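# Swap the blue and green cards in the stand

## Task

Exchange the blue card and the green card in the card stand so that each ends up standing in the pocket the other one started in, and leave the stand upright with all of its base resting on the table.

## Robot and tools

Robot: two arms, left_arm (on the +y side) carrying a left hand and right_arm carrying a right hand; the left hand mirrors the right. Calibrated bases in the scene frame: left_arm (+0.014, +0.225, +0.003) m, quat_wxyz (+1.000, 0, 0, -0.004); right_arm (-0.038, -0.330, +0.039) m, quat_wxyz (+1.000, 0, 0, -0.017). Scene frame: origin at table-top height midway between the nominal bases, +z up, +x out over the table. Left/right names do not match image sides. Cameras: cam_high, cam_low, cam_left_wrist, cam_right_wrist, each 672x504. A camera stand sits behind the arms.

Hand point axes (right hand): +z runs along straight fingers toward the tips, +x across the palm away from the thumb, +y out of the palm face (palm surface at y = -0.062). On the left hand +x points toward the thumb instead. A rigid mast near the wrist (x +0.05 to +0.10, z -0.16 to -0.11, up to y = +0.06 m; x sign flipped on the left hand) can collide with things. Fingertips carry rubber caps over the last 0.03 m. Special limit for this scene: right_gripper thumb_ipl goals are capped at +43.9 degrees; anything higher is treated as +43.9 and hand_goal reports that.

execute_actions(actions, cameras). actions is a list of actions; each action is a list of 1 to 15 rows, each row one control step of 1/30 s; a short action repeats its final row until 15 steps pass. Each action lasts 0.5 s. Every row has exactly 48 numbers, all in [-1, 1], covering both arms even when one is idle, in this order: left_arm dx, dy, dz, rx, ry, rz; 16 left_gripper hinge goals; left_gripper current_limit, speed; right_arm dx, dy, dz, rx, ry, rz; 16 right_gripper hinge goals; right_gripper current_limit, speed.

Arm numbers are offsets, not poses: they move the hand point relative to that arm's Hand target as it stood when the action began, expressed along that Hand target's own axes. Every row in an action is measured from that same start, not from the previous row, and the next action starts from the new target, so repeating an offset keeps moving. Scale: 1.0 equals 0.6 m for dx, dy, dz and 180 degrees for rx, ry, rz, which together form one rotation vector. All zeros re-asks for the current target.

Hand numbers are absolute goal angles, each mapped linearly between the hinge's two stops (degrees at +1, at -1; value that means straight). Order per hand: index_mcp, index_abd, index_pip, index_dip, thumb_cmc, thumb_axl, thumb_mcp, thumb_ipl, middle_mcp, middle_abd, middle_pip, middle_dip, ring_mcp, ring_abd, ring_pip, ring_dip. Fingers: _mcp knuckle flex (+128, -18; -0.75), _abd sideways swing away from thumb (+60, -60; +0.00), _pip (+108, -29; -0.58), _dip (+117, -21; -0.70). Thumb: thumb_cmc swings it from beside to in front of the palm (+120, -20; -0.71), thumb_axl twists it about its own line (+140, -27; -0.68), thumb_mcp (+109, -69; -0.23), thumb_ipl (+108, -77; -0.17). A 0 is a real goal, not 'unchanged': to hold a hand, resend its hand_goal, hand_current_limit and hand_speed. current_limit maps -1..+1 to 0..550 mA (floor 11 mA) for all motors and also limits hinge speed; very low values may not lift a finger. speed sets goal travel at (speed+1)/2 of 8.5 rad/s. Start values: current_limit +0.4, speed -0.6; settings persist until rewritten. A finger squeezes only while its goal lies past the object's surface, harder the further past.

cameras: list of names, ["all"], or []; omitted/null gives all cameras only when actions is empty. An unknown name invalidates the call. Send an empty actions list to look without moving.

zoom_image(camera, region): region [x0, y0, x1, y1] in pixels of that camera's latest full image, origin top-left, at most 504 by 504; only cameras in the newest images can be zoomed.

finished_scene(scene=1, optional): ends the scene permanently; the cards must stay swapped and the stand upright without the robot's help.

Results: per arm end_effector_position (m) and end_effector_quat_wxyz in the scene frame, possibly a few cm off, more at long reach; Hand target, the last commanded pose after clipping, from which the next offsets count; joint positions, velocities ('within noise' when still, line may be omitted) and torques (positive toward larger joint values, numbers 3 and 4 wrap at ±28 N m, nonzero even in free air). Per hand: hand_goal, hand_measured, hand_current_ma (positive pushes toward -1), hand_state (moving, goal, blocked, overload), hand_current_limit, hand_speed.

Motion behaviour: each step the commanded orientation is clamped to within 40 degrees of the measured one. The hand often stops short of the target; waiting does not help, so send the remaining gap as a further offset. The right elbow sags under load, so aim higher. Tiny moves may not start. To release a push, command the target back beyond the hand point. Near the first joint's axis a small hand move can swing the whole arm. Joint ranges (rad): waist -2.880..2.880, shoulder 0.000..3.142, elbow 0.000..3.019, wrist pitch -1.693..1.571, wrist yaw -1.571..1.571, wrist roll -2.094..2.094.

Avoid: dropping or releasing moving parts, slamming or hard pushes, knocking the stand over, anything leaving the table (fails the task), and any contact or squeeze between the two hands (can end the scene). A motor at 495 mA or more for 5 s shuts off for 10 s. Stretched or straining arms heat up: MOTOR HOT appears at 85 °C and at 100 °C the arm drops (OVER-TEMPERATURE FAULT) for 30 to 60 s or longer. Commands sent while an arm is stopped are discarded. Loose objects may be nudged occasionally. The simulation keeps running while you think, with the robot holding its last command, so be brief; smooth, low-effort motion is preferred.

Each tool is called after ">>>" as name([rows], argument=value, ...), one row to a line, values as JSON.

## Session

>>> execute_actions(actions=[])

Scene clock: 0.00 s.
left_arm: end_effector_position=(+0.3533, +0.6380, +0.1344) hand_goal=(-0.754, +0.000, -0.576, -0.696, -0.714, -0.678, -0.226, -0.168, -0.754, +0.000, -0.576, -0.696, -0.754, +0.000, -0.576, -0.696) hand_measured=(-0.754, +0.000, -0.576, -0.696, -0.714, -0.678, -0.226, -0.168, -0.754, +0.000, -0.576, -0.696, -0.754, +0.000, -0.576, -0.696) hand_current_ma=(+0, +0, +0, +0, +0, +0, +0, +0, +0, +0, +0, +0, +0, +0, +0, +0) hand_state=(goal, goal, goal, goal, goal, goal, goal, goal, goal, goal, goal, goal, goal, goal, goal, goal) hand_current_limit=0.40 hand_speed=-0.60 end_effector_quat_wxyz=(+0.020, +0.364, +0.931, -0.024) | right_arm: end_effector_position=(+0.2616, -0.4310, +0.1628) hand_goal=(-0.754, +0.000, -0.576, -0.696, -0.714, -0.678, -0.226, -0.168, -0.754, +0.000, -0.576, -0.696, -0.754, +0.000, -0.576, -0.696) hand_measured=(-0.754, +0.000, -0.576, -0.696, -0.714, -0.678, -0.226, -0.168, -0.754, +0.000, -0.576, -0.696, -0.754, +0.000, -0.576, -0.696) hand_current_ma=(+0, +0, +0, +0, +0, +0, +0, +0, +0, +0, +0, +0, +0, +0, +0, +0) hand_state=(goal, goal, goal, goal, goal, goal, goal, goal, goal, goal, goal, goal, goal, goal, goal, goal) hand_current_limit=0.40 hand_speed=-0.60 end_effector_quat_wxyz=(+0.212, +0.897, +0.261, +0.286)
Joint positions: left_arm=[0.871 1.588 1.252 -1.268 0.053 0.04] | right_arm=[0.135 0.73 0.303 -0.469 0.296 1]
Joint velocities: within noise
Joint torques (N m): no reading
Heat: left arm: hottest wrist roll 34 °C; right arm: hottest waist 34 °C.
Hand target: left_arm +0.3592, +0.6449, +0.1455; +0.024, +0.364, +0.931, -0.012 | right_arm +0.2703, -0.4301, +0.1772; +0.214, +0.893, +0.258, +0.301

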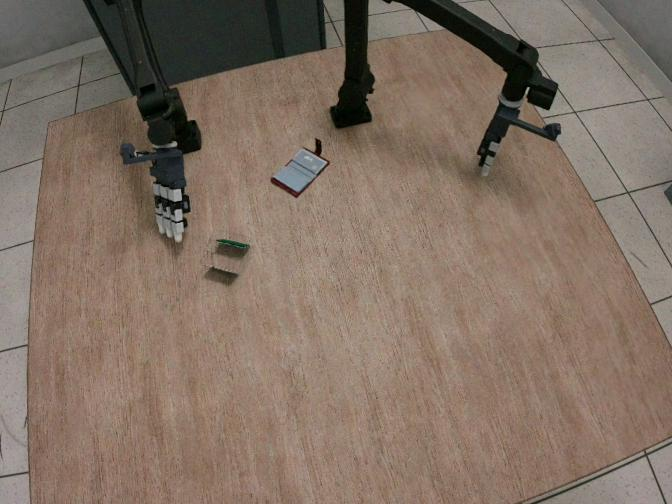

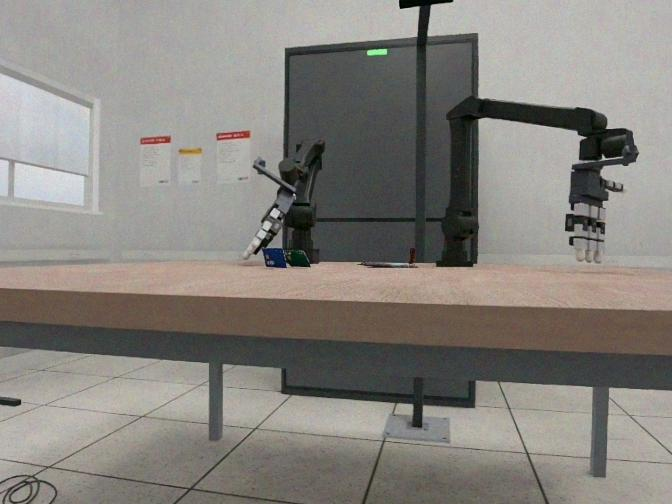

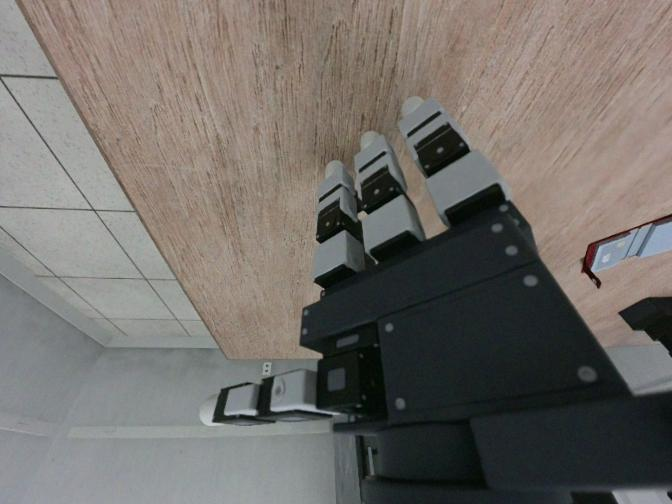

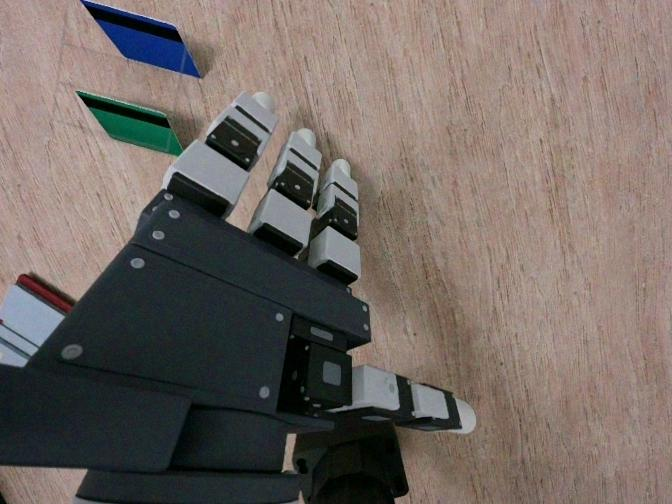

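>>> zoom_image(camera="cam_high", region=[180, 210, 280, 300])

>>> zoom_image(camera="cam_right_wrist", region=[0, 0, 280, 200])

>>> zoom_image(camera="cam_low", region=[220, 220, 340, 290])

>>> zoom_image(camera="cam_high", region=[250, 120, 350, 210])

Scaled by 5.040 from the camera's 672x504 image, which has a finer 960x720 frame.

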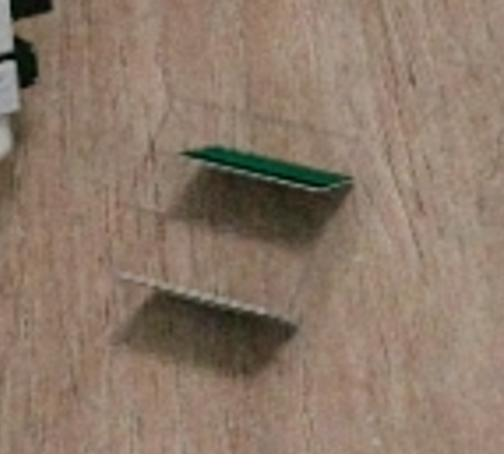

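Scaled by 1.800 from the camera's 672x504 image, which has a finer 960x720 frame.

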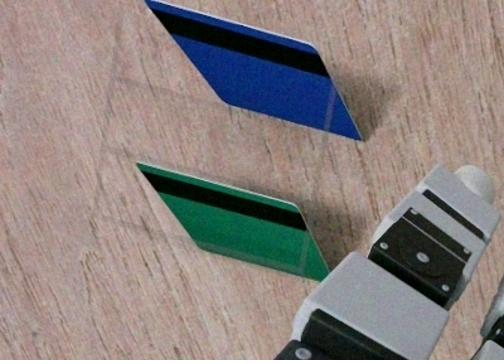

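Scaled by 4.200 from the camera's 672x504 image, which has a finer 960x720 frame.

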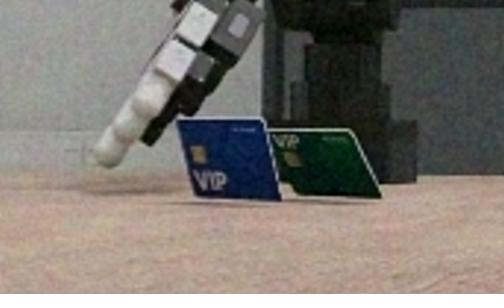

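Scaled by 5.040 from the camera's 672x504 image, which has a finer 960x720 frame.

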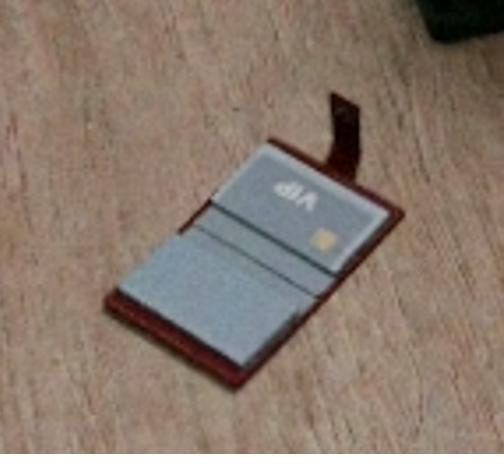

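>>> zoom_image(camera="cam_right_wrist", region=[160, 60, 412, 312])

>>> zoom_image(camera="cam_right_wrist", region=[252, 252, 504, 504])

>>> zoom_image(camera="cam_high", region=[100, 80, 260, 280])

Scaled by 2.000 from the camera's 672x504 image, which has a finer 960x720 frame.

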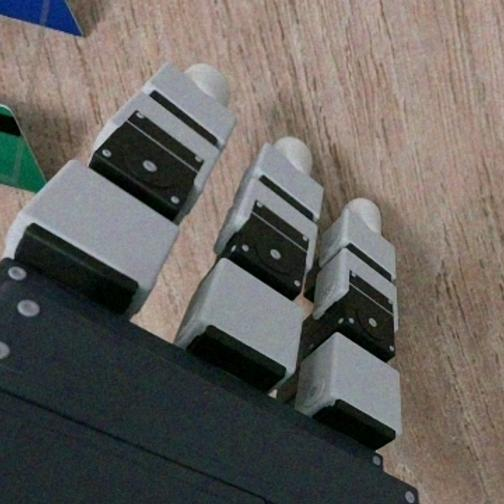

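Scaled by 2.000 from the camera's 672x504 image, which has a finer 960x720 frame.

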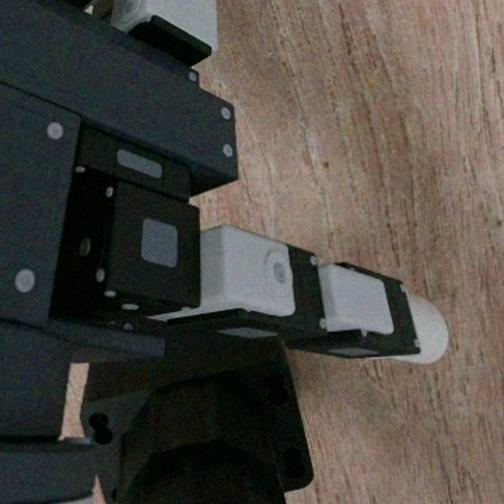

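Scaled by 2.520 from the camera's 672x504 image, which has a finer 960x720 frame.

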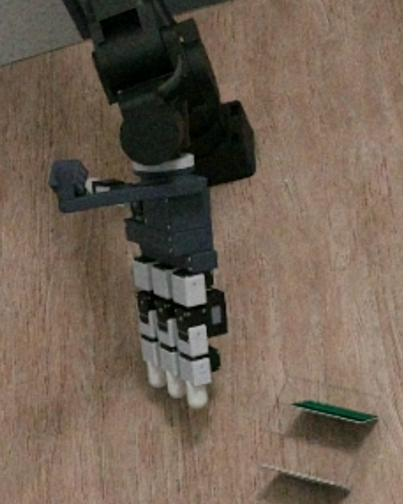

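>>> zoom_image(camera="cam_right_wrist", region=[30, 0, 210, 130])

>>> zoom_image(camera="cam_high", region=[200, 225, 260, 290])

Scaled by 2.800 from the camera's 672x504 image, which has a finer 960x720 frame.

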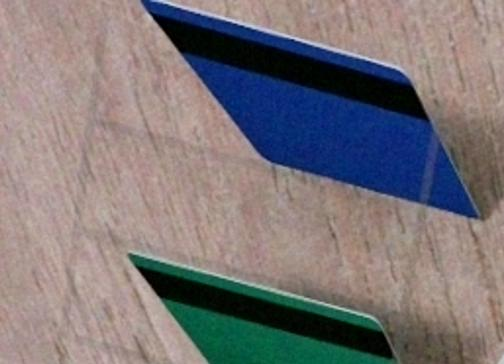

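Scaled by 7.754 from the camera's 672x504 image, which has a finer 960x720 frame.

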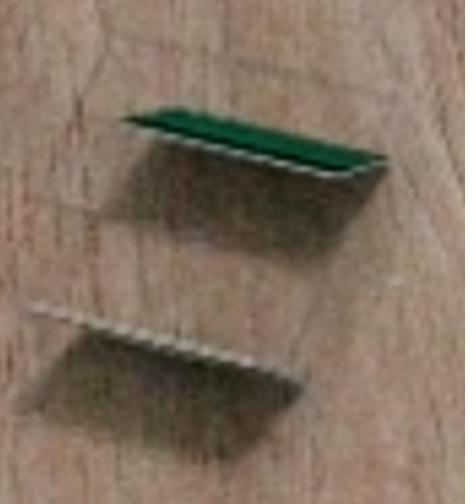

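>>> execute_actions([
  [[0,0,0,0,0,0,-0.754,0,-0.576,-0.696,-0.714,-0.678,-0.226,-0.168,-0.754,0,-0.576,-0.696,-0.754,0,-0.576,-0.696,0.4,-0.6,0,0,0,0,0,0,-0.068,0,0.153,0.029,-0.714,-0.678,-0.226,-0.168,-0.068,0,0.153,0.029,-0.068,0,0.153,0.029,0.4,-0.6]],
  [[0,0,0,0,0,0,-0.754,0,-0.576,-0.696,-0.714,-0.678,-0.226,-0.168,-0.754,0,-0.576,-0.696,-0.754,0,-0.576,-0.696,0.4,-0.6,0.026,-0.027,0.065,0,0.0454,0.032,-0.068,0,0.153,0.029,-0.714,-0.678,-0.226,-0.168,-0.068,0,0.153,0.029,-0.068,0,0.153,0.029,0.4,-0.6]],
  [[0,0,0,0,0,0,-0.754,0,-0.576,-0.696,-0.714,-0.678,-0.226,-0.168,-0.754,0,-0.576,-0.696,-0.754,0,-0.576,-0.696,0.4,-0.6,0.026,-0.027,0.065,0,0.0454,0.032,-0.068,0,0.153,0.029,-0.714,-0.678,-0.226,-0.168,-0.068,0,0.153,0.029,-0.068,0,0.153,0.029,0.4,-0.6]],
], cameras=["cam_right_wrist","cam_high","cam_low"])

Scene clock: 456.57 s.
left_arm: end_effector_position=(+0.3533, +0.6380, +0.1344) hand_goal=(-0.754, +0.000, -0.576, -0.696, -0.714, -0.678, -0.226, -0.168, -0.754, +0.000, -0.576, -0.696, -0.754, +0.000, -0.576, -0.696) hand_measured=(-0.754, +0.000, -0.576, -0.696, -0.714, -0.678, -0.224, -0.168, -0.754, +0.000, -0.576, -0.696, -0.754, +0.000, -0.576, -0.696) hand_current_ma=(+1, +0, +0, +0, +0, +1, +3, +0, +1, +0, +0, +0, +1, +0, +0, +0) hand_state=(goal, goal, goal, goal, goal, goal, goal, goal, goal, goal, goal, goal, goal, goal, goal, goal) hand_current_limit=0.40 hand_speed=-0.60 end_effector_quat_wxyz=(+0.020, +0.364, +0.931, -0.024) | right_arm: end_effector_position=(+0.3362, -0.4040, +0.1272) hand_goal=(-0.068, +0.000, +0.152, +0.028, -0.714, -0.678, -0.226, -0.168, -0.068, +0.000, +0.152, +0.028, -0.068, +0.000, +0.152, +0.028) hand_measured=(-0.082, +0.000, +0.148, +0.026, -0.716, -0.678, -0.224, -0.168, -0.082, +0.000, +0.148, +0.026, -0.082, +0.000, +0.148, +0.026) hand_current_ma=(-63, +0, -20, -11, -10, +3, +6, +1, -68, +0, -19, -12, -65, +0, -20, -10) hand_state=(goal, goal, goal, goal, goal, goal, goal, goal, goal, goal, goal, goal, goal, goal, goal, goal) hand_current_limit=0.40 hand_speed=-0.60 end_effector_quat_wxyz=(+0.146, +0.863, +0.197, +0.442)
Joint positions: left_arm=[0.871 1.588 1.252 -1.268 0.053 0.04] | right_arm=[0.144 1.132 0.257 0.261 0.169 1.145]
Joint torques (N m): left_arm=[1.03 -15.27 10.07 0.17 0.12 -0.07] | right_arm=[1.14 -3.96 5.86 2.96 0.45 0.01]
Heat: left arm: hottest elbow 42 °C; right arm: hottest elbow 49 °C.
Hand target: left_arm +0.3592, +0.6449, +0.1455; +0.024, +0.364, +0.931, -0.012 | right_arm +0.3351, -0.4012, +0.1223; +0.144, +0.863, +0.195, +0.444
Off the commanded pose: left_arm 0.014 m, 1 deg | right_arm 0.006 m, 0 deg.
Images, in order (width x height): cam_high 672x504, cam_low 672x504, cam_right_wrist 672x504.

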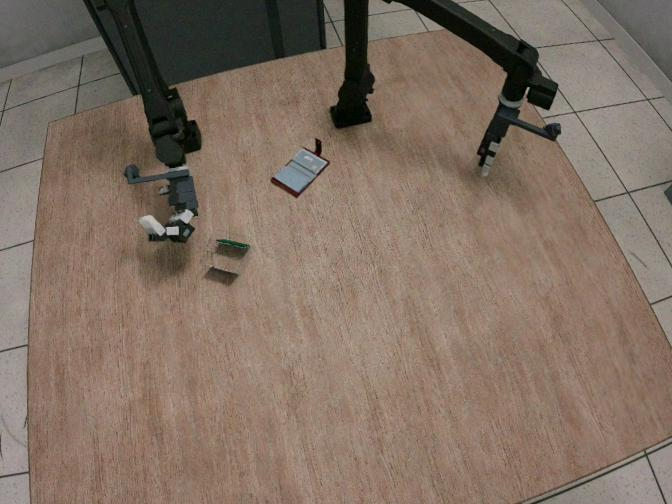

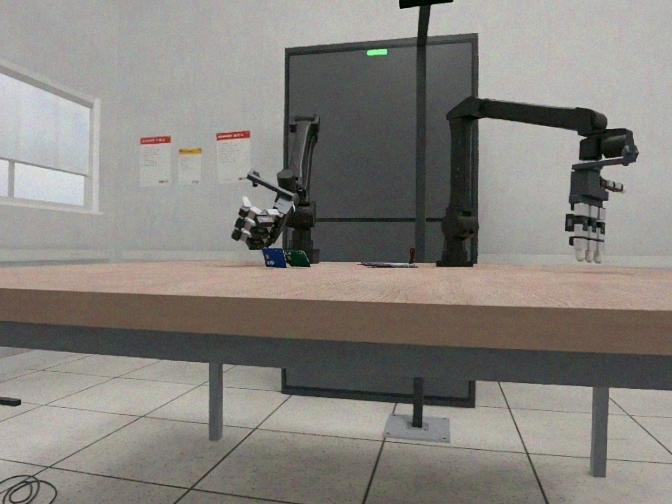

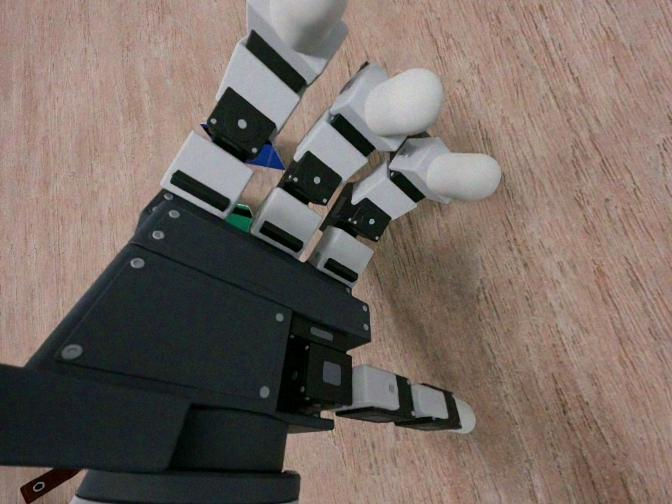

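>>> execute_actions([
  [[0,0,0,0,0,0,-0.754,0,-0.576,-0.696,-0.714,-0.678,-0.226,-0.168,-0.754,0,-0.576,-0.696,-0.754,0,-0.576,-0.696,0.4,-0.6,0.165,0.015,-0.045,0,0,0,-0.75,-0.133,-0.58,-0.7,-0.714,-0.678,-0.226,-0.168,-0.75,0.1,-0.58,-0.7,-0.75,0.2,-0.58,-0.7,0.4,-0.6]],
  [[0,0,0,0,0,0,-0.754,0,-0.576,-0.696,-0.714,-0.678,-0.226,-0.168,-0.754,0,-0.576,-0.696,-0.754,0,-0.576,-0.696,0.4,-0.6,0.165,0.015,-0.045,0,0,0,-0.75,-0.133,-0.58,-0.7,-0.714,-0.678,-0.226,-0.168,-0.75,0.1,-0.58,-0.7,-0.75,0.2,-0.58,-0.7,0.4,-0.6]],
  [[0,0,0,0,0,0,-0.754,0,-0.576,-0.696,-0.714,-0.678,-0.226,-0.168,-0.754,0,-0.576,-0.696,-0.754,0,-0.576,-0.696,0.4,-0.6,0,0,0,0.102,0.0183,-0.1038,-0.75,-0.133,-0.58,-0.7,-0.714,-0.678,-0.226,-0.168,-0.75,0.1,-0.58,-0.7,-0.75,0.2,-0.58,-0.7,0.4,-0.6]],
  [[0,0,0,0,0,0,-0.754,0,-0.576,-0.696,-0.714,-0.678,-0.226,-0.168,-0.754,0,-0.576,-0.696,-0.754,0,-0.576,-0.696,0.4,-0.6,0,0,0,0.102,0.0183,-0.1038,-0.75,-0.133,-0.58,-0.7,-0.714,-0.678,-0.226,-0.168,-0.75,0.1,-0.58,-0.7,-0.75,0.2,-0.58,-0.7,0.4,-0.6]],
], cameras=["cam_right_wrist","cam_high","cam_low"])

Scene clock: 555.07 s.
left_arm: end_effector_position=(+0.3533, +0.6380, +0.1344) hand_goal=(-0.754, +0.000, -0.576, -0.696, -0.714, -0.678, -0.226, -0.168, -0.754, +0.000, -0.576, -0.696, -0.754, +0.000, -0.576, -0.696) hand_measured=(-0.754, +0.000, -0.576, -0.696, -0.714, -0.678, -0.224, -0.168, -0.754, +0.000, -0.576, -0.696, -0.754, +0.000, -0.576, -0.696) hand_current_ma=(+1, +0, +0, +0, +0, +1, +3, +0, +1, +0, +0, +0, +1, +0, +0, +0) hand_state=(goal, goal, goal, goal, goal, goal, goal, goal, goal, goal, goal, goal, goal, goal, goal, goal) hand_current_limit=0.40 hand_speed=-0.60 end_effector_quat_wxyz=(+0.020, +0.364, +0.931, -0.024) | right_arm: end_effector_position=(+0.3821, -0.3170, +0.2719) hand_goal=(-0.750, -0.134, -0.580, -0.700, -0.714, -0.678, -0.226, -0.168, -0.750, +0.100, -0.580, -0.700, -0.750, +0.200, -0.580, -0.700) hand_measured=(-0.752, -0.136, -0.578, -0.698, -0.716, -0.678, -0.224, -0.168, -0.752, +0.094, -0.580, -0.698, -0.752, +0.194, -0.580, -0.698) hand_current_ma=(-9, -4, +4, +10, -11, +3, +9, +1, -10, -24, +3, +11, -9, -23, +3, +9) hand_state=(goal, goal, goal, goal, goal, goal, goal, goal, goal, goal, goal, goal, goal, goal, goal, goal) hand_current_limit=0.40 hand_speed=-0.60 end_effector_quat_wxyz=(-0.017, +0.741, +0.585, +0.330)
Joint positions: left_arm=[0.871 1.588 1.252 -1.268 0.053 0.04] | right_arm=[-0.013 0.94 0.775 -0.884 -0.447 0.309]
Joint torques (N m): left_arm=[0.97 -15.33 10.07 0.16 0.13 -0.06] | right_arm=[-0.56 -4.78 13.16 1.09 -0.61 -0.03]
Heat: left arm: hottest elbow 42 °C; right arm: hottest elbow 40 °C.
Hand target: left_arm +0.3592, +0.6449, +0.1455; +0.024, +0.364, +0.931, -0.012 | right_arm +0.3993, -0.3209, +0.3010; -0.008, +0.731, +0.591, +0.340
Off the commanded pose: left_arm 0.014 m, 1 deg | right_arm 0.034 m, 2 deg.
Images, in order (width x height): cam_high 672x504, cam_low 672x504, cam_right_wrist 672x504.

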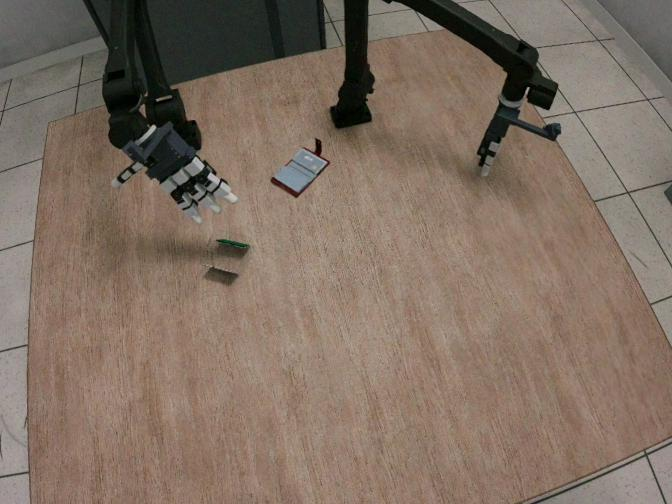

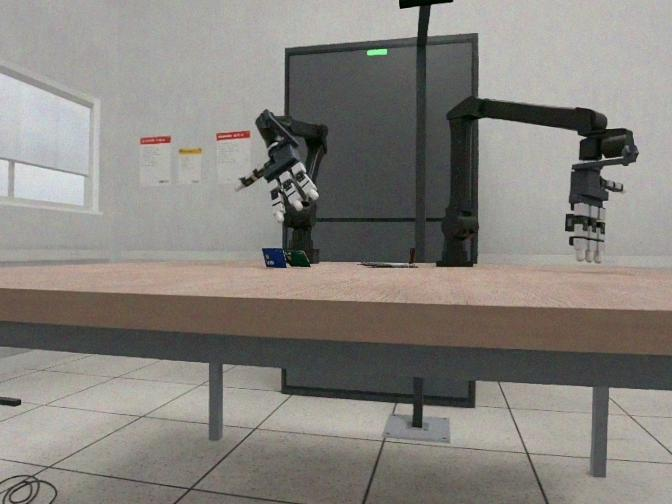

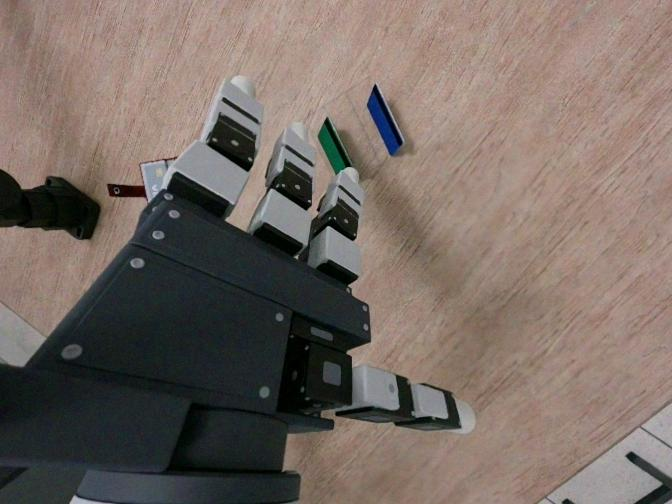

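>>> execute_actions([
  [[0,0,0,0,0,0,-0.754,0,-0.576,-0.696,-0.714,-0.678,-0.226,-0.168,-0.754,0,-0.576,-0.696,-0.754,0,-0.576,-0.696,0.4,-0.6,0,0,0,0.102,0.0183,-0.1038,-0.75,-0.133,-0.58,-0.7,-0.714,-0.678,-0.226,-0.168,-0.75,0.1,-0.58,-0.7,-0.75,0.2,-0.58,-0.7,0.4,-0.6]],
  [[0,0,0,0,0,0,-0.754,0,-0.576,-0.696,-0.714,-0.678,-0.226,-0.168,-0.754,0,-0.576,-0.696,-0.754,0,-0.576,-0.696,0.4,-0.6,0,0,0,0.102,0.0183,-0.1038,-0.75,-0.133,-0.58,-0.7,-0.714,-0.678,-0.226,-0.168,-0.75,0.1,-0.58,-0.7,-0.75,0.2,-0.58,-0.7,0.4,-0.6]],
  [[0,0,0,0,0,0,-0.754,0,-0.576,-0.696,-0.714,-0.678,-0.226,-0.168,-0.754,0,-0.576,-0.696,-0.754,0,-0.576,-0.696,0.4,-0.6,0,0,0,0.102,0.0183,-0.1038,-0.75,-0.133,-0.58,-0.7,-0.714,-0.678,-0.226,-0.168,-0.75,0.1,-0.58,-0.7,-0.75,0.2,-0.58,-0.7,0.4,-0.6]],
], cameras=["cam_right_wrist","cam_high","cam_low"])

Scene clock: 567.83 s.
left_arm: end_effector_position=(+0.3533, +0.6380, +0.1344) hand_goal=(-0.754, +0.000, -0.576, -0.696, -0.714, -0.678, -0.226, -0.168, -0.754, +0.000, -0.576, -0.696, -0.754, +0.000, -0.576, -0.696) hand_measured=(-0.754, +0.000, -0.576, -0.696, -0.714, -0.678, -0.224, -0.168, -0.754, +0.000, -0.576, -0.696, -0.754, +0.000, -0.576, -0.696) hand_current_ma=(+1, +0, +0, +0, +0, +1, +3, +0, +1, +0, +0, +0, +1, +0, +0, +0) hand_state=(goal, goal, goal, goal, goal, goal, goal, goal, goal, goal, goal, goal, goal, goal, goal, goal) hand_current_limit=0.40 hand_speed=-0.60 end_effector_quat_wxyz=(+0.020, +0.364, +0.931, -0.024) | right_arm: end_effector_position=(+0.3853, -0.3226, +0.2844) hand_goal=(-0.750, -0.134, -0.580, -0.700, -0.714, -0.678, -0.226, -0.168, -0.750, +0.100, -0.580, -0.700, -0.750, +0.200, -0.580, -0.700) hand_measured=(-0.750, -0.136, -0.578, -0.698, -0.716, -0.678, -0.224, -0.168, -0.750, +0.094, -0.580, -0.698, -0.750, +0.194, -0.580, -0.698) hand_current_ma=(-2, -4, +4, +10, -11, +3, +14, +1, +0, -20, +3, +11, +1, -19, +3, +9) hand_state=(goal, goal, goal, goal, goal, goal, goal, goal, goal, goal, goal, goal, goal, goal, goal, goal) hand_current_limit=0.40 hand_speed=-0.60 end_effector_quat_wxyz=(-0.109, +0.300, +0.943, +0.096)
Joint positions: left_arm=[0.871 1.588 1.252 -1.268 0.053 0.04] | right_arm=[-0.202 1.407 1.314 -1.685 -0.208 -1.211]
Joint torques (N m): left_arm=[0.91 -15.33 10.1 0.2 0.12 -0.06] | right_arm=[1.2 -10.34 11.66 -0.25 -0.21 -0.01]
Heat: left arm: hottest elbow 42 °C; right arm: hottest elbow 47 °C.
Hand target: left_arm +0.3592, +0.6449, +0.1455; +0.024, +0.364, +0.931, -0.012 | right_arm +0.3993, -0.3210, +0.3010; -0.224, +0.266, +0.936, +0.062
Off the commanded pose: left_arm 0.014 m, 1 deg | right_arm 0.022 m, 14 deg.
joint sent to its limit (right arm) — joint 4 (wrist pitch), lower limit. The joint targets are off in orientation, not in position.
Images, in order (width x height): cam_high 672x504, cam_low 672x504, cam_right_wrist 672x504.

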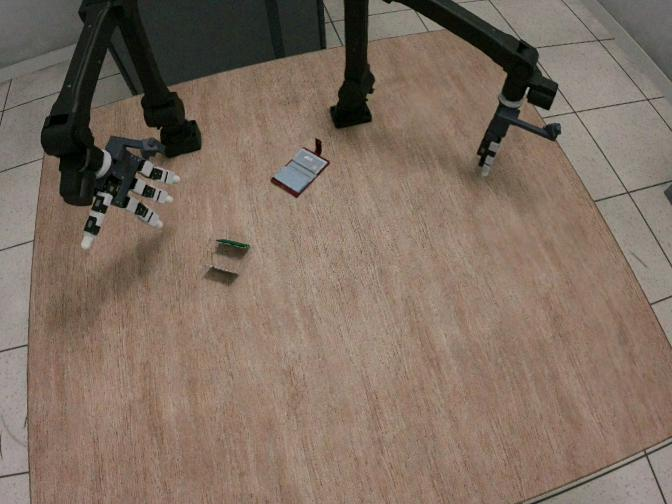

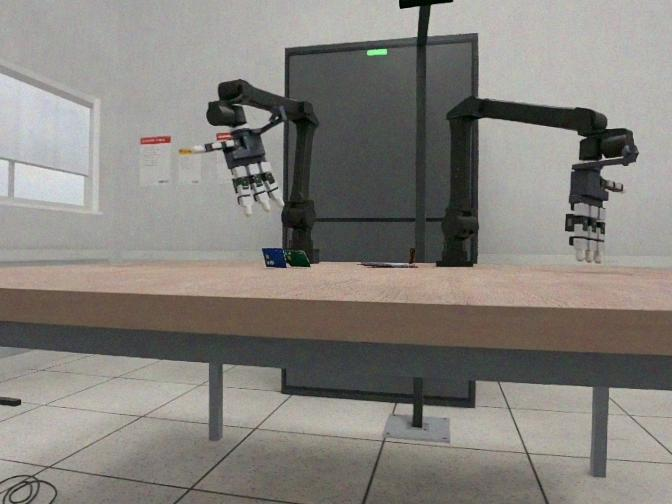

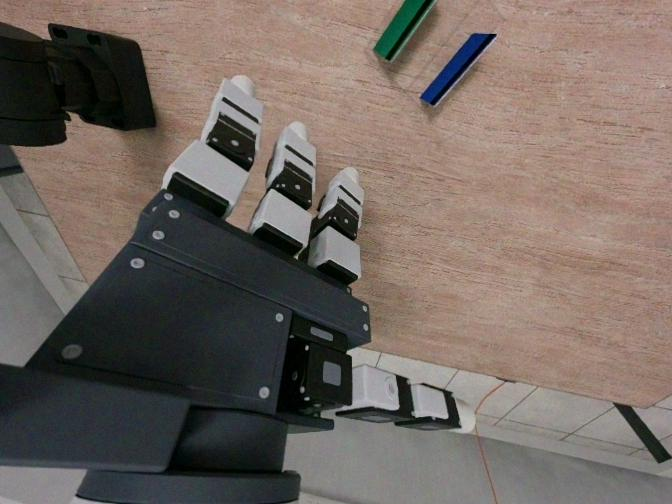

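>>> zoom_image(camera="cam_right_wrist", region=[350, 0, 530, 120])

Scaled by 2.800 from the camera's 672x504 image, which has a finer 960x720 frame.

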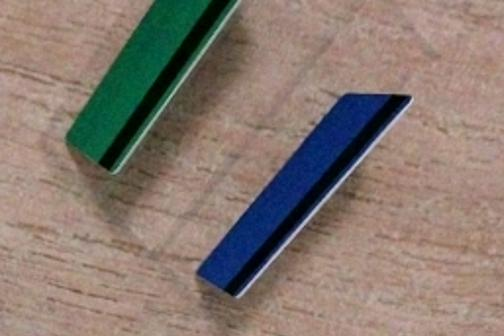

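>>> execute_actions([
  [[0,0,0,0,0,0,-0.754,0,-0.576,-0.696,-0.714,-0.678,-0.226,-0.168,-0.754,0,-0.576,-0.696,-0.754,0,-0.576,-0.696,0.4,-0.6,-0.06,0.143,0.05,0,0,0,-0.75,-0.133,-0.58,-0.7,-0.714,-0.678,-0.226,-0.168,-0.75,0.1,-0.58,-0.7,-0.75,0.2,-0.58,-0.7,0.4,-0.6]],
  [[0,0,0,0,0,0,-0.754,0,-0.576,-0.696,-0.714,-0.678,-0.226,-0.168,-0.754,0,-0.576,-0.696,-0.754,0,-0.576,-0.696,0.4,-0.6,-0.061,0.143,0.049,0,0,0,-0.75,-0.133,-0.58,-0.7,-0.714,-0.678,-0.226,-0.168,-0.75,0.1,-0.58,-0.7,-0.75,0.2,-0.58,-0.7,0.4,-0.6]],
  [[0,0,0,0,0,0,-0.754,0,-0.576,-0.696,-0.714,-0.678,-0.226,-0.168,-0.754,0,-0.576,-0.696,-0.754,0,-0.576,-0.696,0.4,-0.6,0,0,0,0,0,0,-0.75,-0.133,-0.58,-0.7,-0.714,-0.678,-0.226,-0.168,-0.75,0.1,-0.58,-0.7,-0.75,0.2,-0.58,-0.7,0.4,-0.6]],
], cameras=["cam_right_wrist","cam_high","cam_low"])

Scene clock: 616.00 s.
left_arm: end_effector_position=(+0.3533, +0.6380, +0.1344) hand_goal=(-0.754, +0.000, -0.576, -0.696, -0.714, -0.678, -0.226, -0.168, -0.754, +0.000, -0.576, -0.696, -0.754, +0.000, -0.576, -0.696) hand_measured=(-0.754, +0.000, -0.576, -0.696, -0.714, -0.678, -0.224, -0.168, -0.754, +0.000, -0.576, -0.696, -0.754, +0.000, -0.576, -0.696) hand_current_ma=(+1, +0, +0, +0, +0, +1, +3, +0, +1, +0, +0, +0, +1, +0, +0, +0) hand_state=(goal, goal, goal, goal, goal, goal, goal, goal, goal, goal, goal, goal, goal, goal, goal, goal) hand_current_limit=0.40 hand_speed=-0.60 end_effector_quat_wxyz=(+0.020, +0.364, +0.931, -0.024) | right_arm: end_effector_position=(+0.5029, -0.1911, +0.1964) hand_goal=(-0.750, -0.134, -0.580, -0.700, -0.714, -0.678, -0.226, -0.168, -0.750, +0.100, -0.580, -0.700, -0.750, +0.200, -0.580, -0.700) hand_measured=(-0.750, -0.136, -0.580, -0.698, -0.716, -0.678, -0.222, -0.168, -0.750, +0.096, -0.580, -0.698, -0.750, +0.196, -0.580, -0.698) hand_current_ma=(+0, -4, +3, +10, -5, +3, +16, +1, -1, -14, +3, +11, -1, -14, +3, +9) hand_state=(goal, goal, goal, goal, goal, goal, goal, goal, goal, goal, goal, goal, goal, goal, goal, goal) hand_current_limit=0.40 hand_speed=-0.60 end_effector_quat_wxyz=(-0.204, +0.268, +0.939, +0.074)
Joint positions: left_arm=[0.871 1.588 1.252 -1.268 0.053 0.04] | right_arm=[0.098 1.85 1.627 -1.693 -0.273 -0.999]
Joint torques (N m): left_arm=[1.03 -15.33 10.06 0.16 0.11 -0.06] | right_arm=[-0.32 -18.37 10.73 -0.2 -0.47 0.25]
Heat: left arm: hottest elbow 42 °C; right arm: hottest elbow 55 °C.
Hand target: left_arm +0.3592, +0.6449, +0.1455; +0.024, +0.364, +0.931, -0.012 | right_arm +0.5214, -0.1950, +0.2144; -0.225, +0.266, +0.935, +0.062
Off the commanded pose: left_arm 0.014 m, 1 deg | right_arm 0.026 m, 3 deg.
joint sent to its limit (right arm) — joint 4 (wrist pitch), lower limit. The joint targets are off in orientation, not in position.
Images, in order (width x height): cam_high 672x504, cam_low 672x504, cam_right_wrist 672x504.

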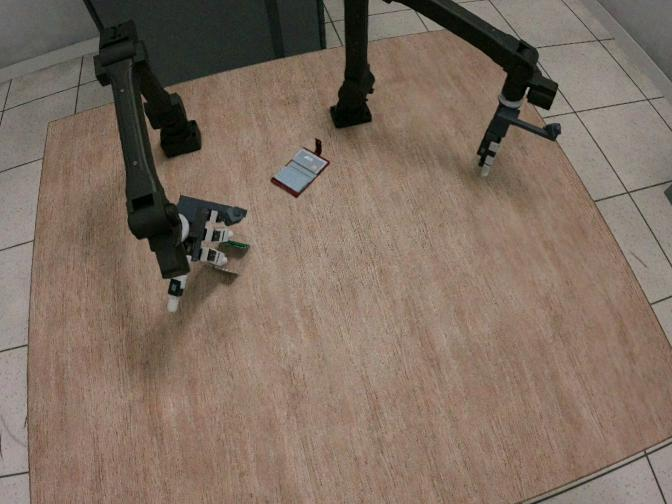

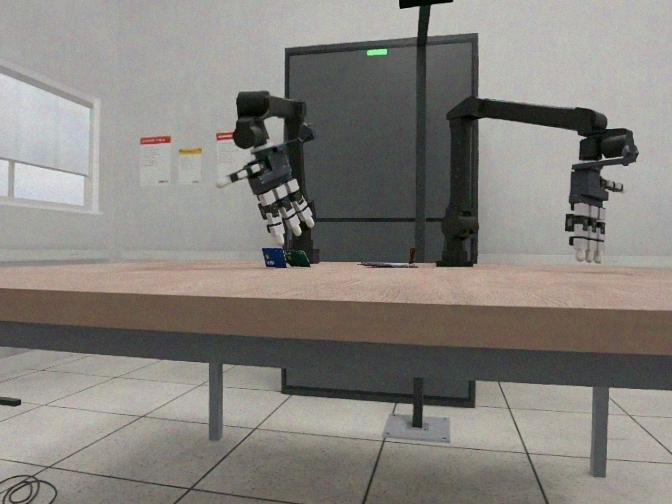

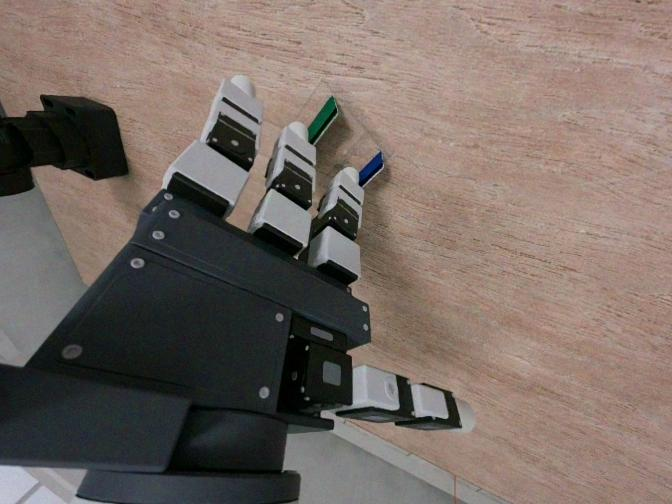

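>>> zoom_image(camera="cam_right_wrist", region=[270, 60, 420, 210])

Scaled by 3.360 from the camera's 672x504 image, which has a finer 960x720 frame.

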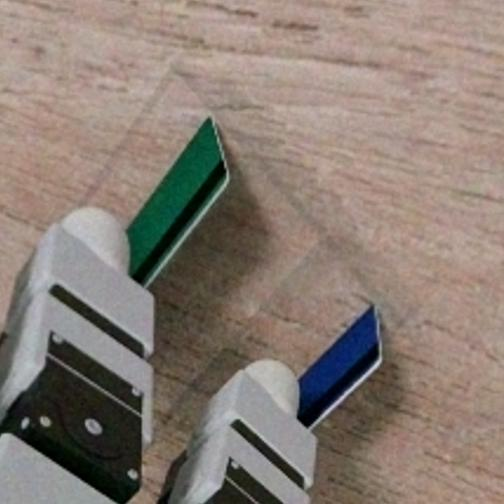

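>>> execute_actions([
  [[0,0,0,0,0,0,-0.754,0,-0.576,-0.696,-0.714,-0.678,-0.226,-0.168,-0.754,0,-0.576,-0.696,-0.754,0,-0.576,-0.696,0.4,-0.6,0.01,-0.0237,0.052,0,0,0,-0.75,-0.133,-0.58,-0.7,-0.714,-0.678,-0.226,-0.168,-0.75,0.1,-0.58,-0.7,-0.75,0.2,-0.58,-0.7,0.4,-0.6]],
], cameras=["cam_right_wrist","cam_high","cam_low"])

>>> zoom_image(camera="cam_right_wrist", region=[250, 60, 400, 210])

>>> zoom_image(camera="cam_low", region=[220, 190, 340, 290])

>>> zoom_image(camera="cam_high", region=[160, 190, 270, 300])

Scene clock: 684.00 s.
left_arm: end_effector_position=(+0.3533, +0.6380, +0.1344) hand_goal=(-0.754, +0.000, -0.576, -0.696, -0.714, -0.678, -0.226, -0.168, -0.754, +0.000, -0.576, -0.696, -0.754, +0.000, -0.576, -0.696) hand_measured=(-0.754, +0.000, -0.576, -0.696, -0.714, -0.678, -0.224, -0.168, -0.754, +0.000, -0.576, -0.696, -0.754, +0.000, -0.576, -0.696) hand_current_ma=(+1, +0, +0, +0, +0, +1, +3, +0, +1, +0, +0, +0, +1, +0, +0, +0) hand_state=(goal, goal, goal, goal, goal, goal, goal, goal, goal, goal, goal, goal, goal, goal, goal, goal) hand_current_limit=0.40 hand_speed=-0.60 end_effector_quat_wxyz=(+0.020, +0.364, +0.931, -0.024) | right_arm: end_effector_position=(+0.4998, -0.1923, +0.1925) hand_goal=(-0.750, -0.134, -0.580, -0.700, -0.714, -0.678, -0.226, -0.168, -0.750, +0.100, -0.580, -0.700, -0.750, +0.200, -0.580, -0.700) hand_measured=(-0.750, -0.136, -0.580, -0.698, -0.716, -0.678, -0.222, -0.168, -0.750, +0.096, -0.580, -0.698, -0.750, +0.196, -0.580, -0.698) hand_current_ma=(+0, -4, +3, +10, -5, +3, +16, +1, -1, -14, +3, +11, -1, -14, +3, +9) hand_state=(goal, goal, goal, goal, goal, goal, goal, goal, goal, goal, goal, goal, goal, goal, goal, goal) hand_current_limit=0.40 hand_speed=-0.60 end_effector_quat_wxyz=(-0.207, +0.268, +0.938, +0.070)
Joint positions: left_arm=[0.871 1.588 1.252 -1.268 0.053 0.04] | right_arm=[0.098 1.85 1.618 -1.693 -0.267 -0.999]
Joint torques (N m): left_arm=[1.14 -15.27 10.1 0.16 0.13 -0.05] | right_arm=[-0.26 -18.26 6.46 -0.23 -0.26 0.03]
Heat: left arm: hottest elbow 42 °C; right arm: hottest elbow 55 °C.
Hand target: left_arm +0.3592, +0.6449, +0.1455; +0.024, +0.364, +0.931, -0.012 | right_arm +0.4972, -0.1970, +0.1893; -0.225, +0.266, +0.936, +0.062
Off the commanded pose: left_arm 0.014 m, 1 deg | right_arm 0.006 m, 2 deg.
joint sent to its limit (right arm) — joint 4 (wrist pitch), lower limit. The joint targets still meet the commanded pose.
Images, in order (width x height): cam_high 672x504, cam_low 672x504, cam_right_wrist 672x504.

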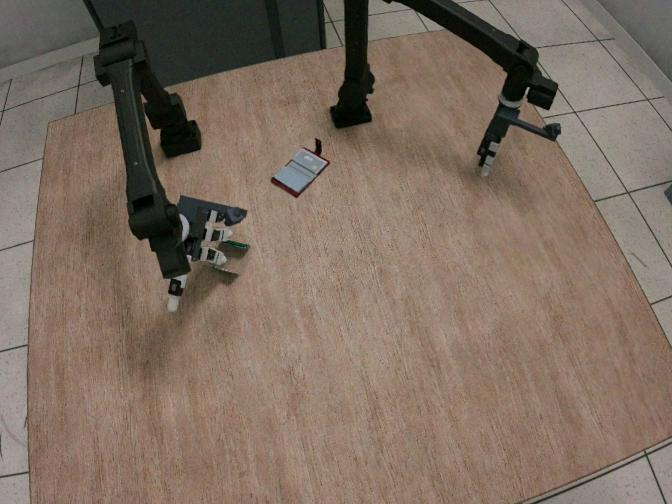

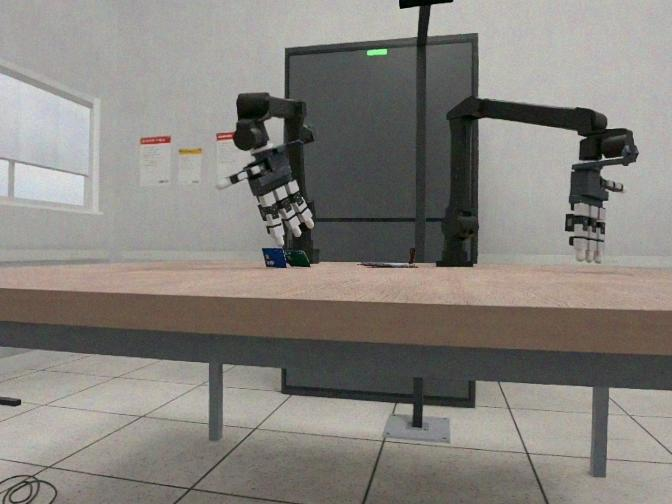

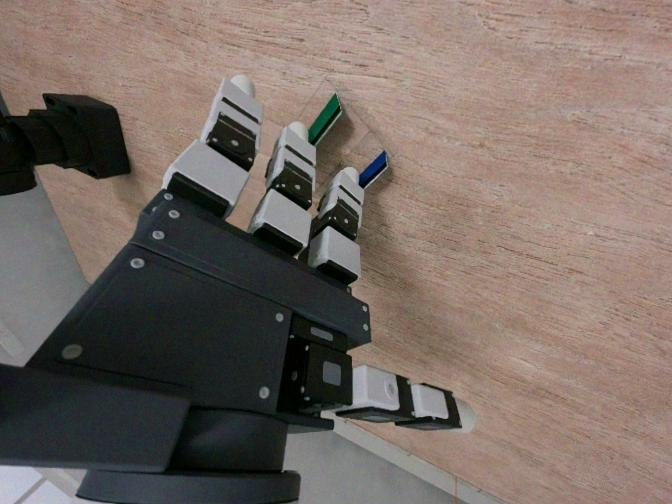

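Scaled by 3.360 from the camera's 672x504 image, which has a finer 960x720 frame.

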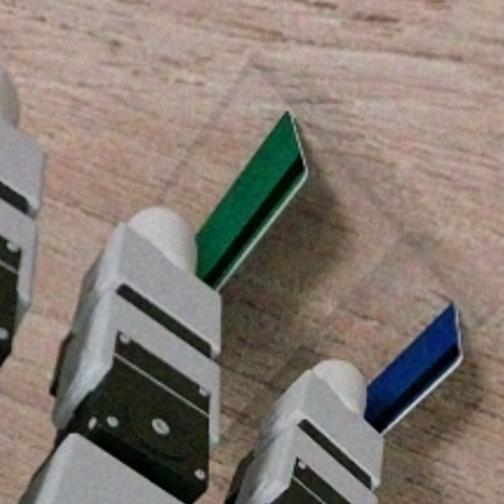

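Scaled by 4.200 from the camera's 672x504 image, which has a finer 960x720 frame.

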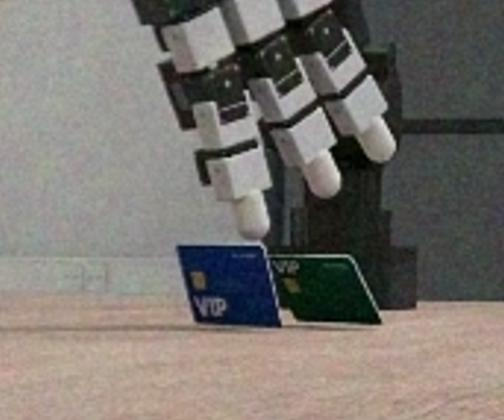

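Scaled by 4.582 from the camera's 672x504 image, which has a finer 960x720 frame.

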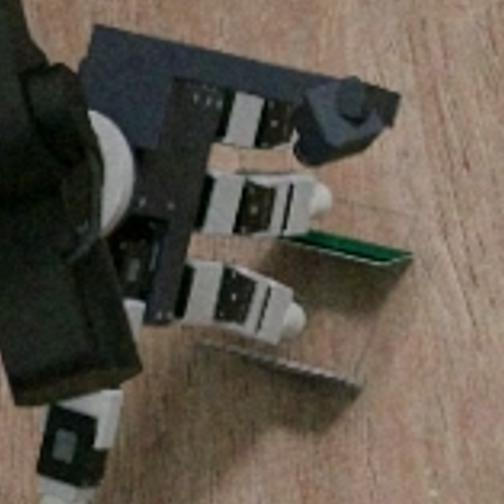

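>>> execute_actions([
  [[0,0,0,0,0,0,-0.754,0,-0.576,-0.696,-0.714,-0.678,-0.226,-0.168,-0.754,0,-0.576,-0.696,-0.754,0,-0.576,-0.696,0.4,-0.6,0.0107,-0.0128,0.039,0,0,0,-0.75,-0.133,-0.58,-0.7,-0.714,-0.678,-0.226,-0.168,-0.75,0.1,-0.58,-0.7,-0.75,0.2,-0.58,-0.7,0.4,-0.6]],
  [[0,0,0,0,0,0,-0.754,0,-0.576,-0.696,-0.714,-0.678,-0.226,-0.168,-0.754,0,-0.576,-0.696,-0.754,0,-0.576,-0.696,0.4,-0.6,0,0,0,0,0,0,-0.75,-0.133,-0.58,-0.7,-0.714,-0.678,-0.226,-0.168,-0.75,0.1,-0.58,-0.7,-0.75,0.2,-0.58,-0.7,0.4,-0.6]],
], cameras=["cam_right_wrist","cam_high","cam_low"])

>>> zoom_image(camera="cam_right_wrist", region=[250, 60, 400, 210])

>>> zoom_image(camera="cam_high", region=[160, 190, 270, 300])

>>> zoom_image(camera="cam_low", region=[220, 190, 340, 290])

Scene clock: 707.70 s.
left_arm: end_effector_position=(+0.3533, +0.6380, +0.1344) hand_goal=(-0.754, +0.000, -0.576, -0.696, -0.714, -0.678, -0.226, -0.168, -0.754, +0.000, -0.576, -0.696, -0.754, +0.000, -0.576, -0.696) hand_measured=(-0.754, +0.000, -0.576, -0.696, -0.714, -0.678, -0.224, -0.168, -0.754, +0.000, -0.576, -0.696, -0.754, +0.000, -0.576, -0.696) hand_current_ma=(+1, +0, +0, +0, +0, +1, +3, +0, +1, +0, +0, +0, +1, +0, +0, +0) hand_state=(goal, goal, goal, goal, goal, goal, goal, goal, goal, goal, goal, goal, goal, goal, goal, goal) hand_current_limit=0.40 hand_speed=-0.60 end_effector_quat_wxyz=(+0.020, +0.364, +0.931, -0.024) | right_arm: end_effector_position=(+0.4801, -0.1944, +0.1701) hand_goal=(-0.750, -0.134, -0.580, -0.700, -0.714, -0.678, -0.226, -0.168, -0.750, +0.100, -0.580, -0.700, -0.750, +0.200, -0.580, -0.700) hand_measured=(-0.746, -0.136, -0.576, -0.698, -0.716, -0.678, -0.222, -0.168, -0.750, +0.096, -0.580, -0.698, -0.750, +0.196, -0.580, -0.698) hand_current_ma=(+19, -5, +13, +11, -5, +3, +20, +1, -1, -14, +3, +11, -1, -14, +3, +9) hand_state=(goal, goal, goal, goal, goal, goal, goal, goal, goal, goal, goal, goal, goal, goal, goal, goal) hand_current_limit=0.40 hand_speed=-0.60 end_effector_quat_wxyz=(-0.230, +0.270, +0.933, +0.060)
Joint positions: left_arm=[0.871 1.588 1.252 -1.268 0.053 0.04] | right_arm=[0.097 1.847 1.55 -1.68 -0.264 -0.999]
Joint torques (N m): left_arm=[1.08 -15.33 10.07 0.16 0.12 -0.06] | right_arm=[0.26 -18.84 6.15 0.27 -0.26 0.01]
Heat: left arm: hottest elbow 42 °C; right arm: hottest elbow 49 °C.
Hand target: left_arm +0.3592, +0.6449, +0.1455; +0.024, +0.364, +0.931, -0.012 | right_arm +0.4794, -0.1950, +0.1714; -0.224, +0.266, +0.936, +0.062
Off the commanded pose: left_arm 0.014 m, 1 deg | right_arm 0.002 m, 1 deg.
Images, in order (width x height): cam_high 672x504, cam_low 672x504, cam_right_wrist 672x504.

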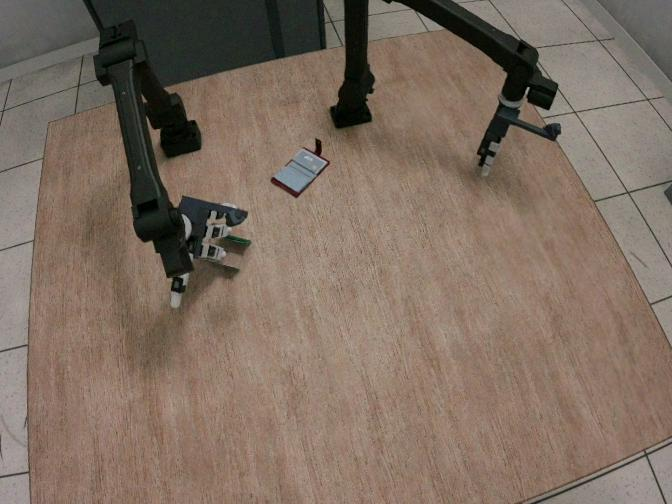

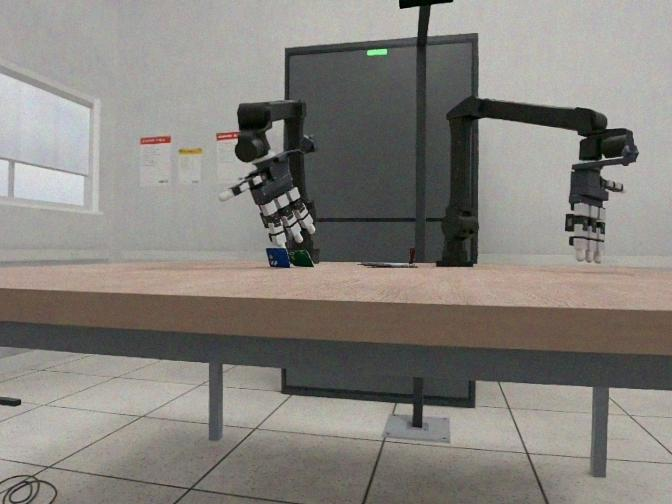

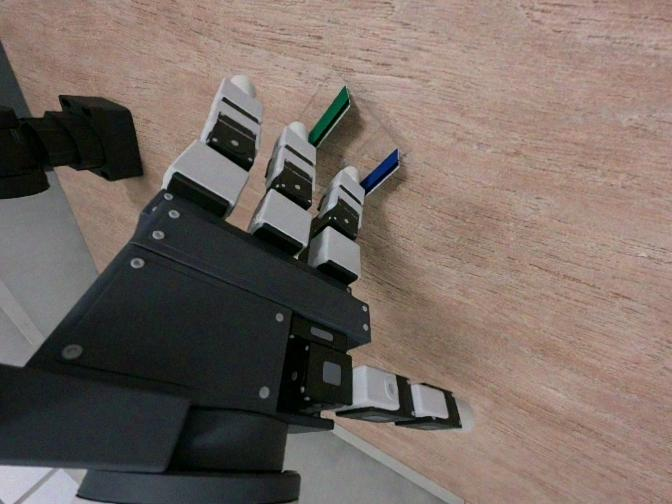

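Scaled by 3.360 from the camera's 672x504 image, which has a finer 960x720 frame.

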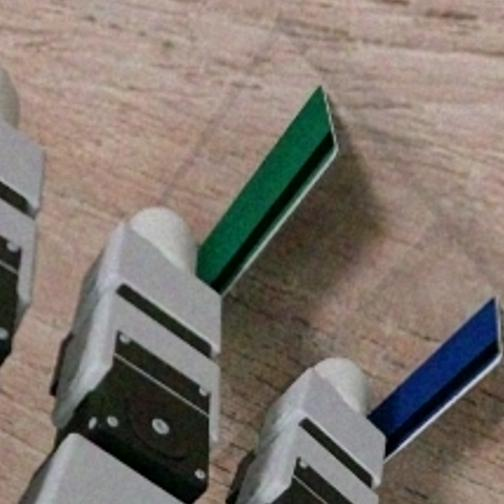

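Scaled by 4.582 from the camera's 672x504 image, which has a finer 960x720 frame.

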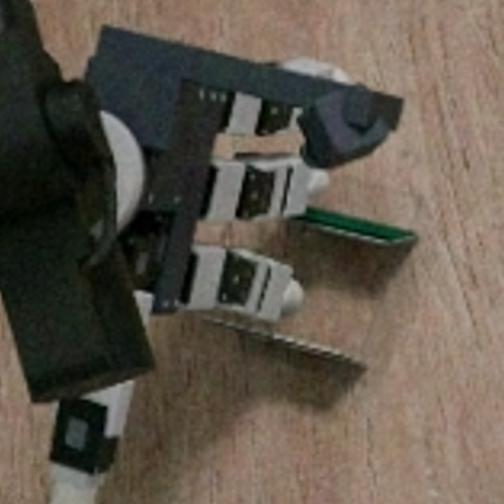

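Scaled by 4.200 from the camera's 672x504 image, which has a finer 960x720 frame.

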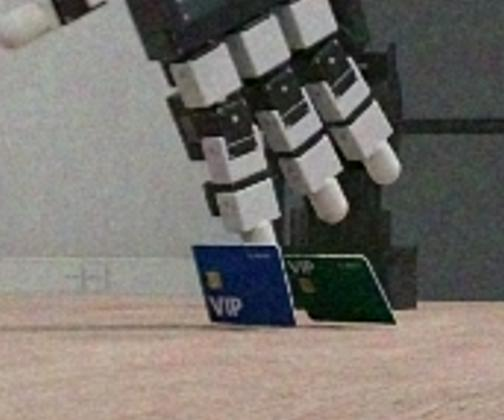

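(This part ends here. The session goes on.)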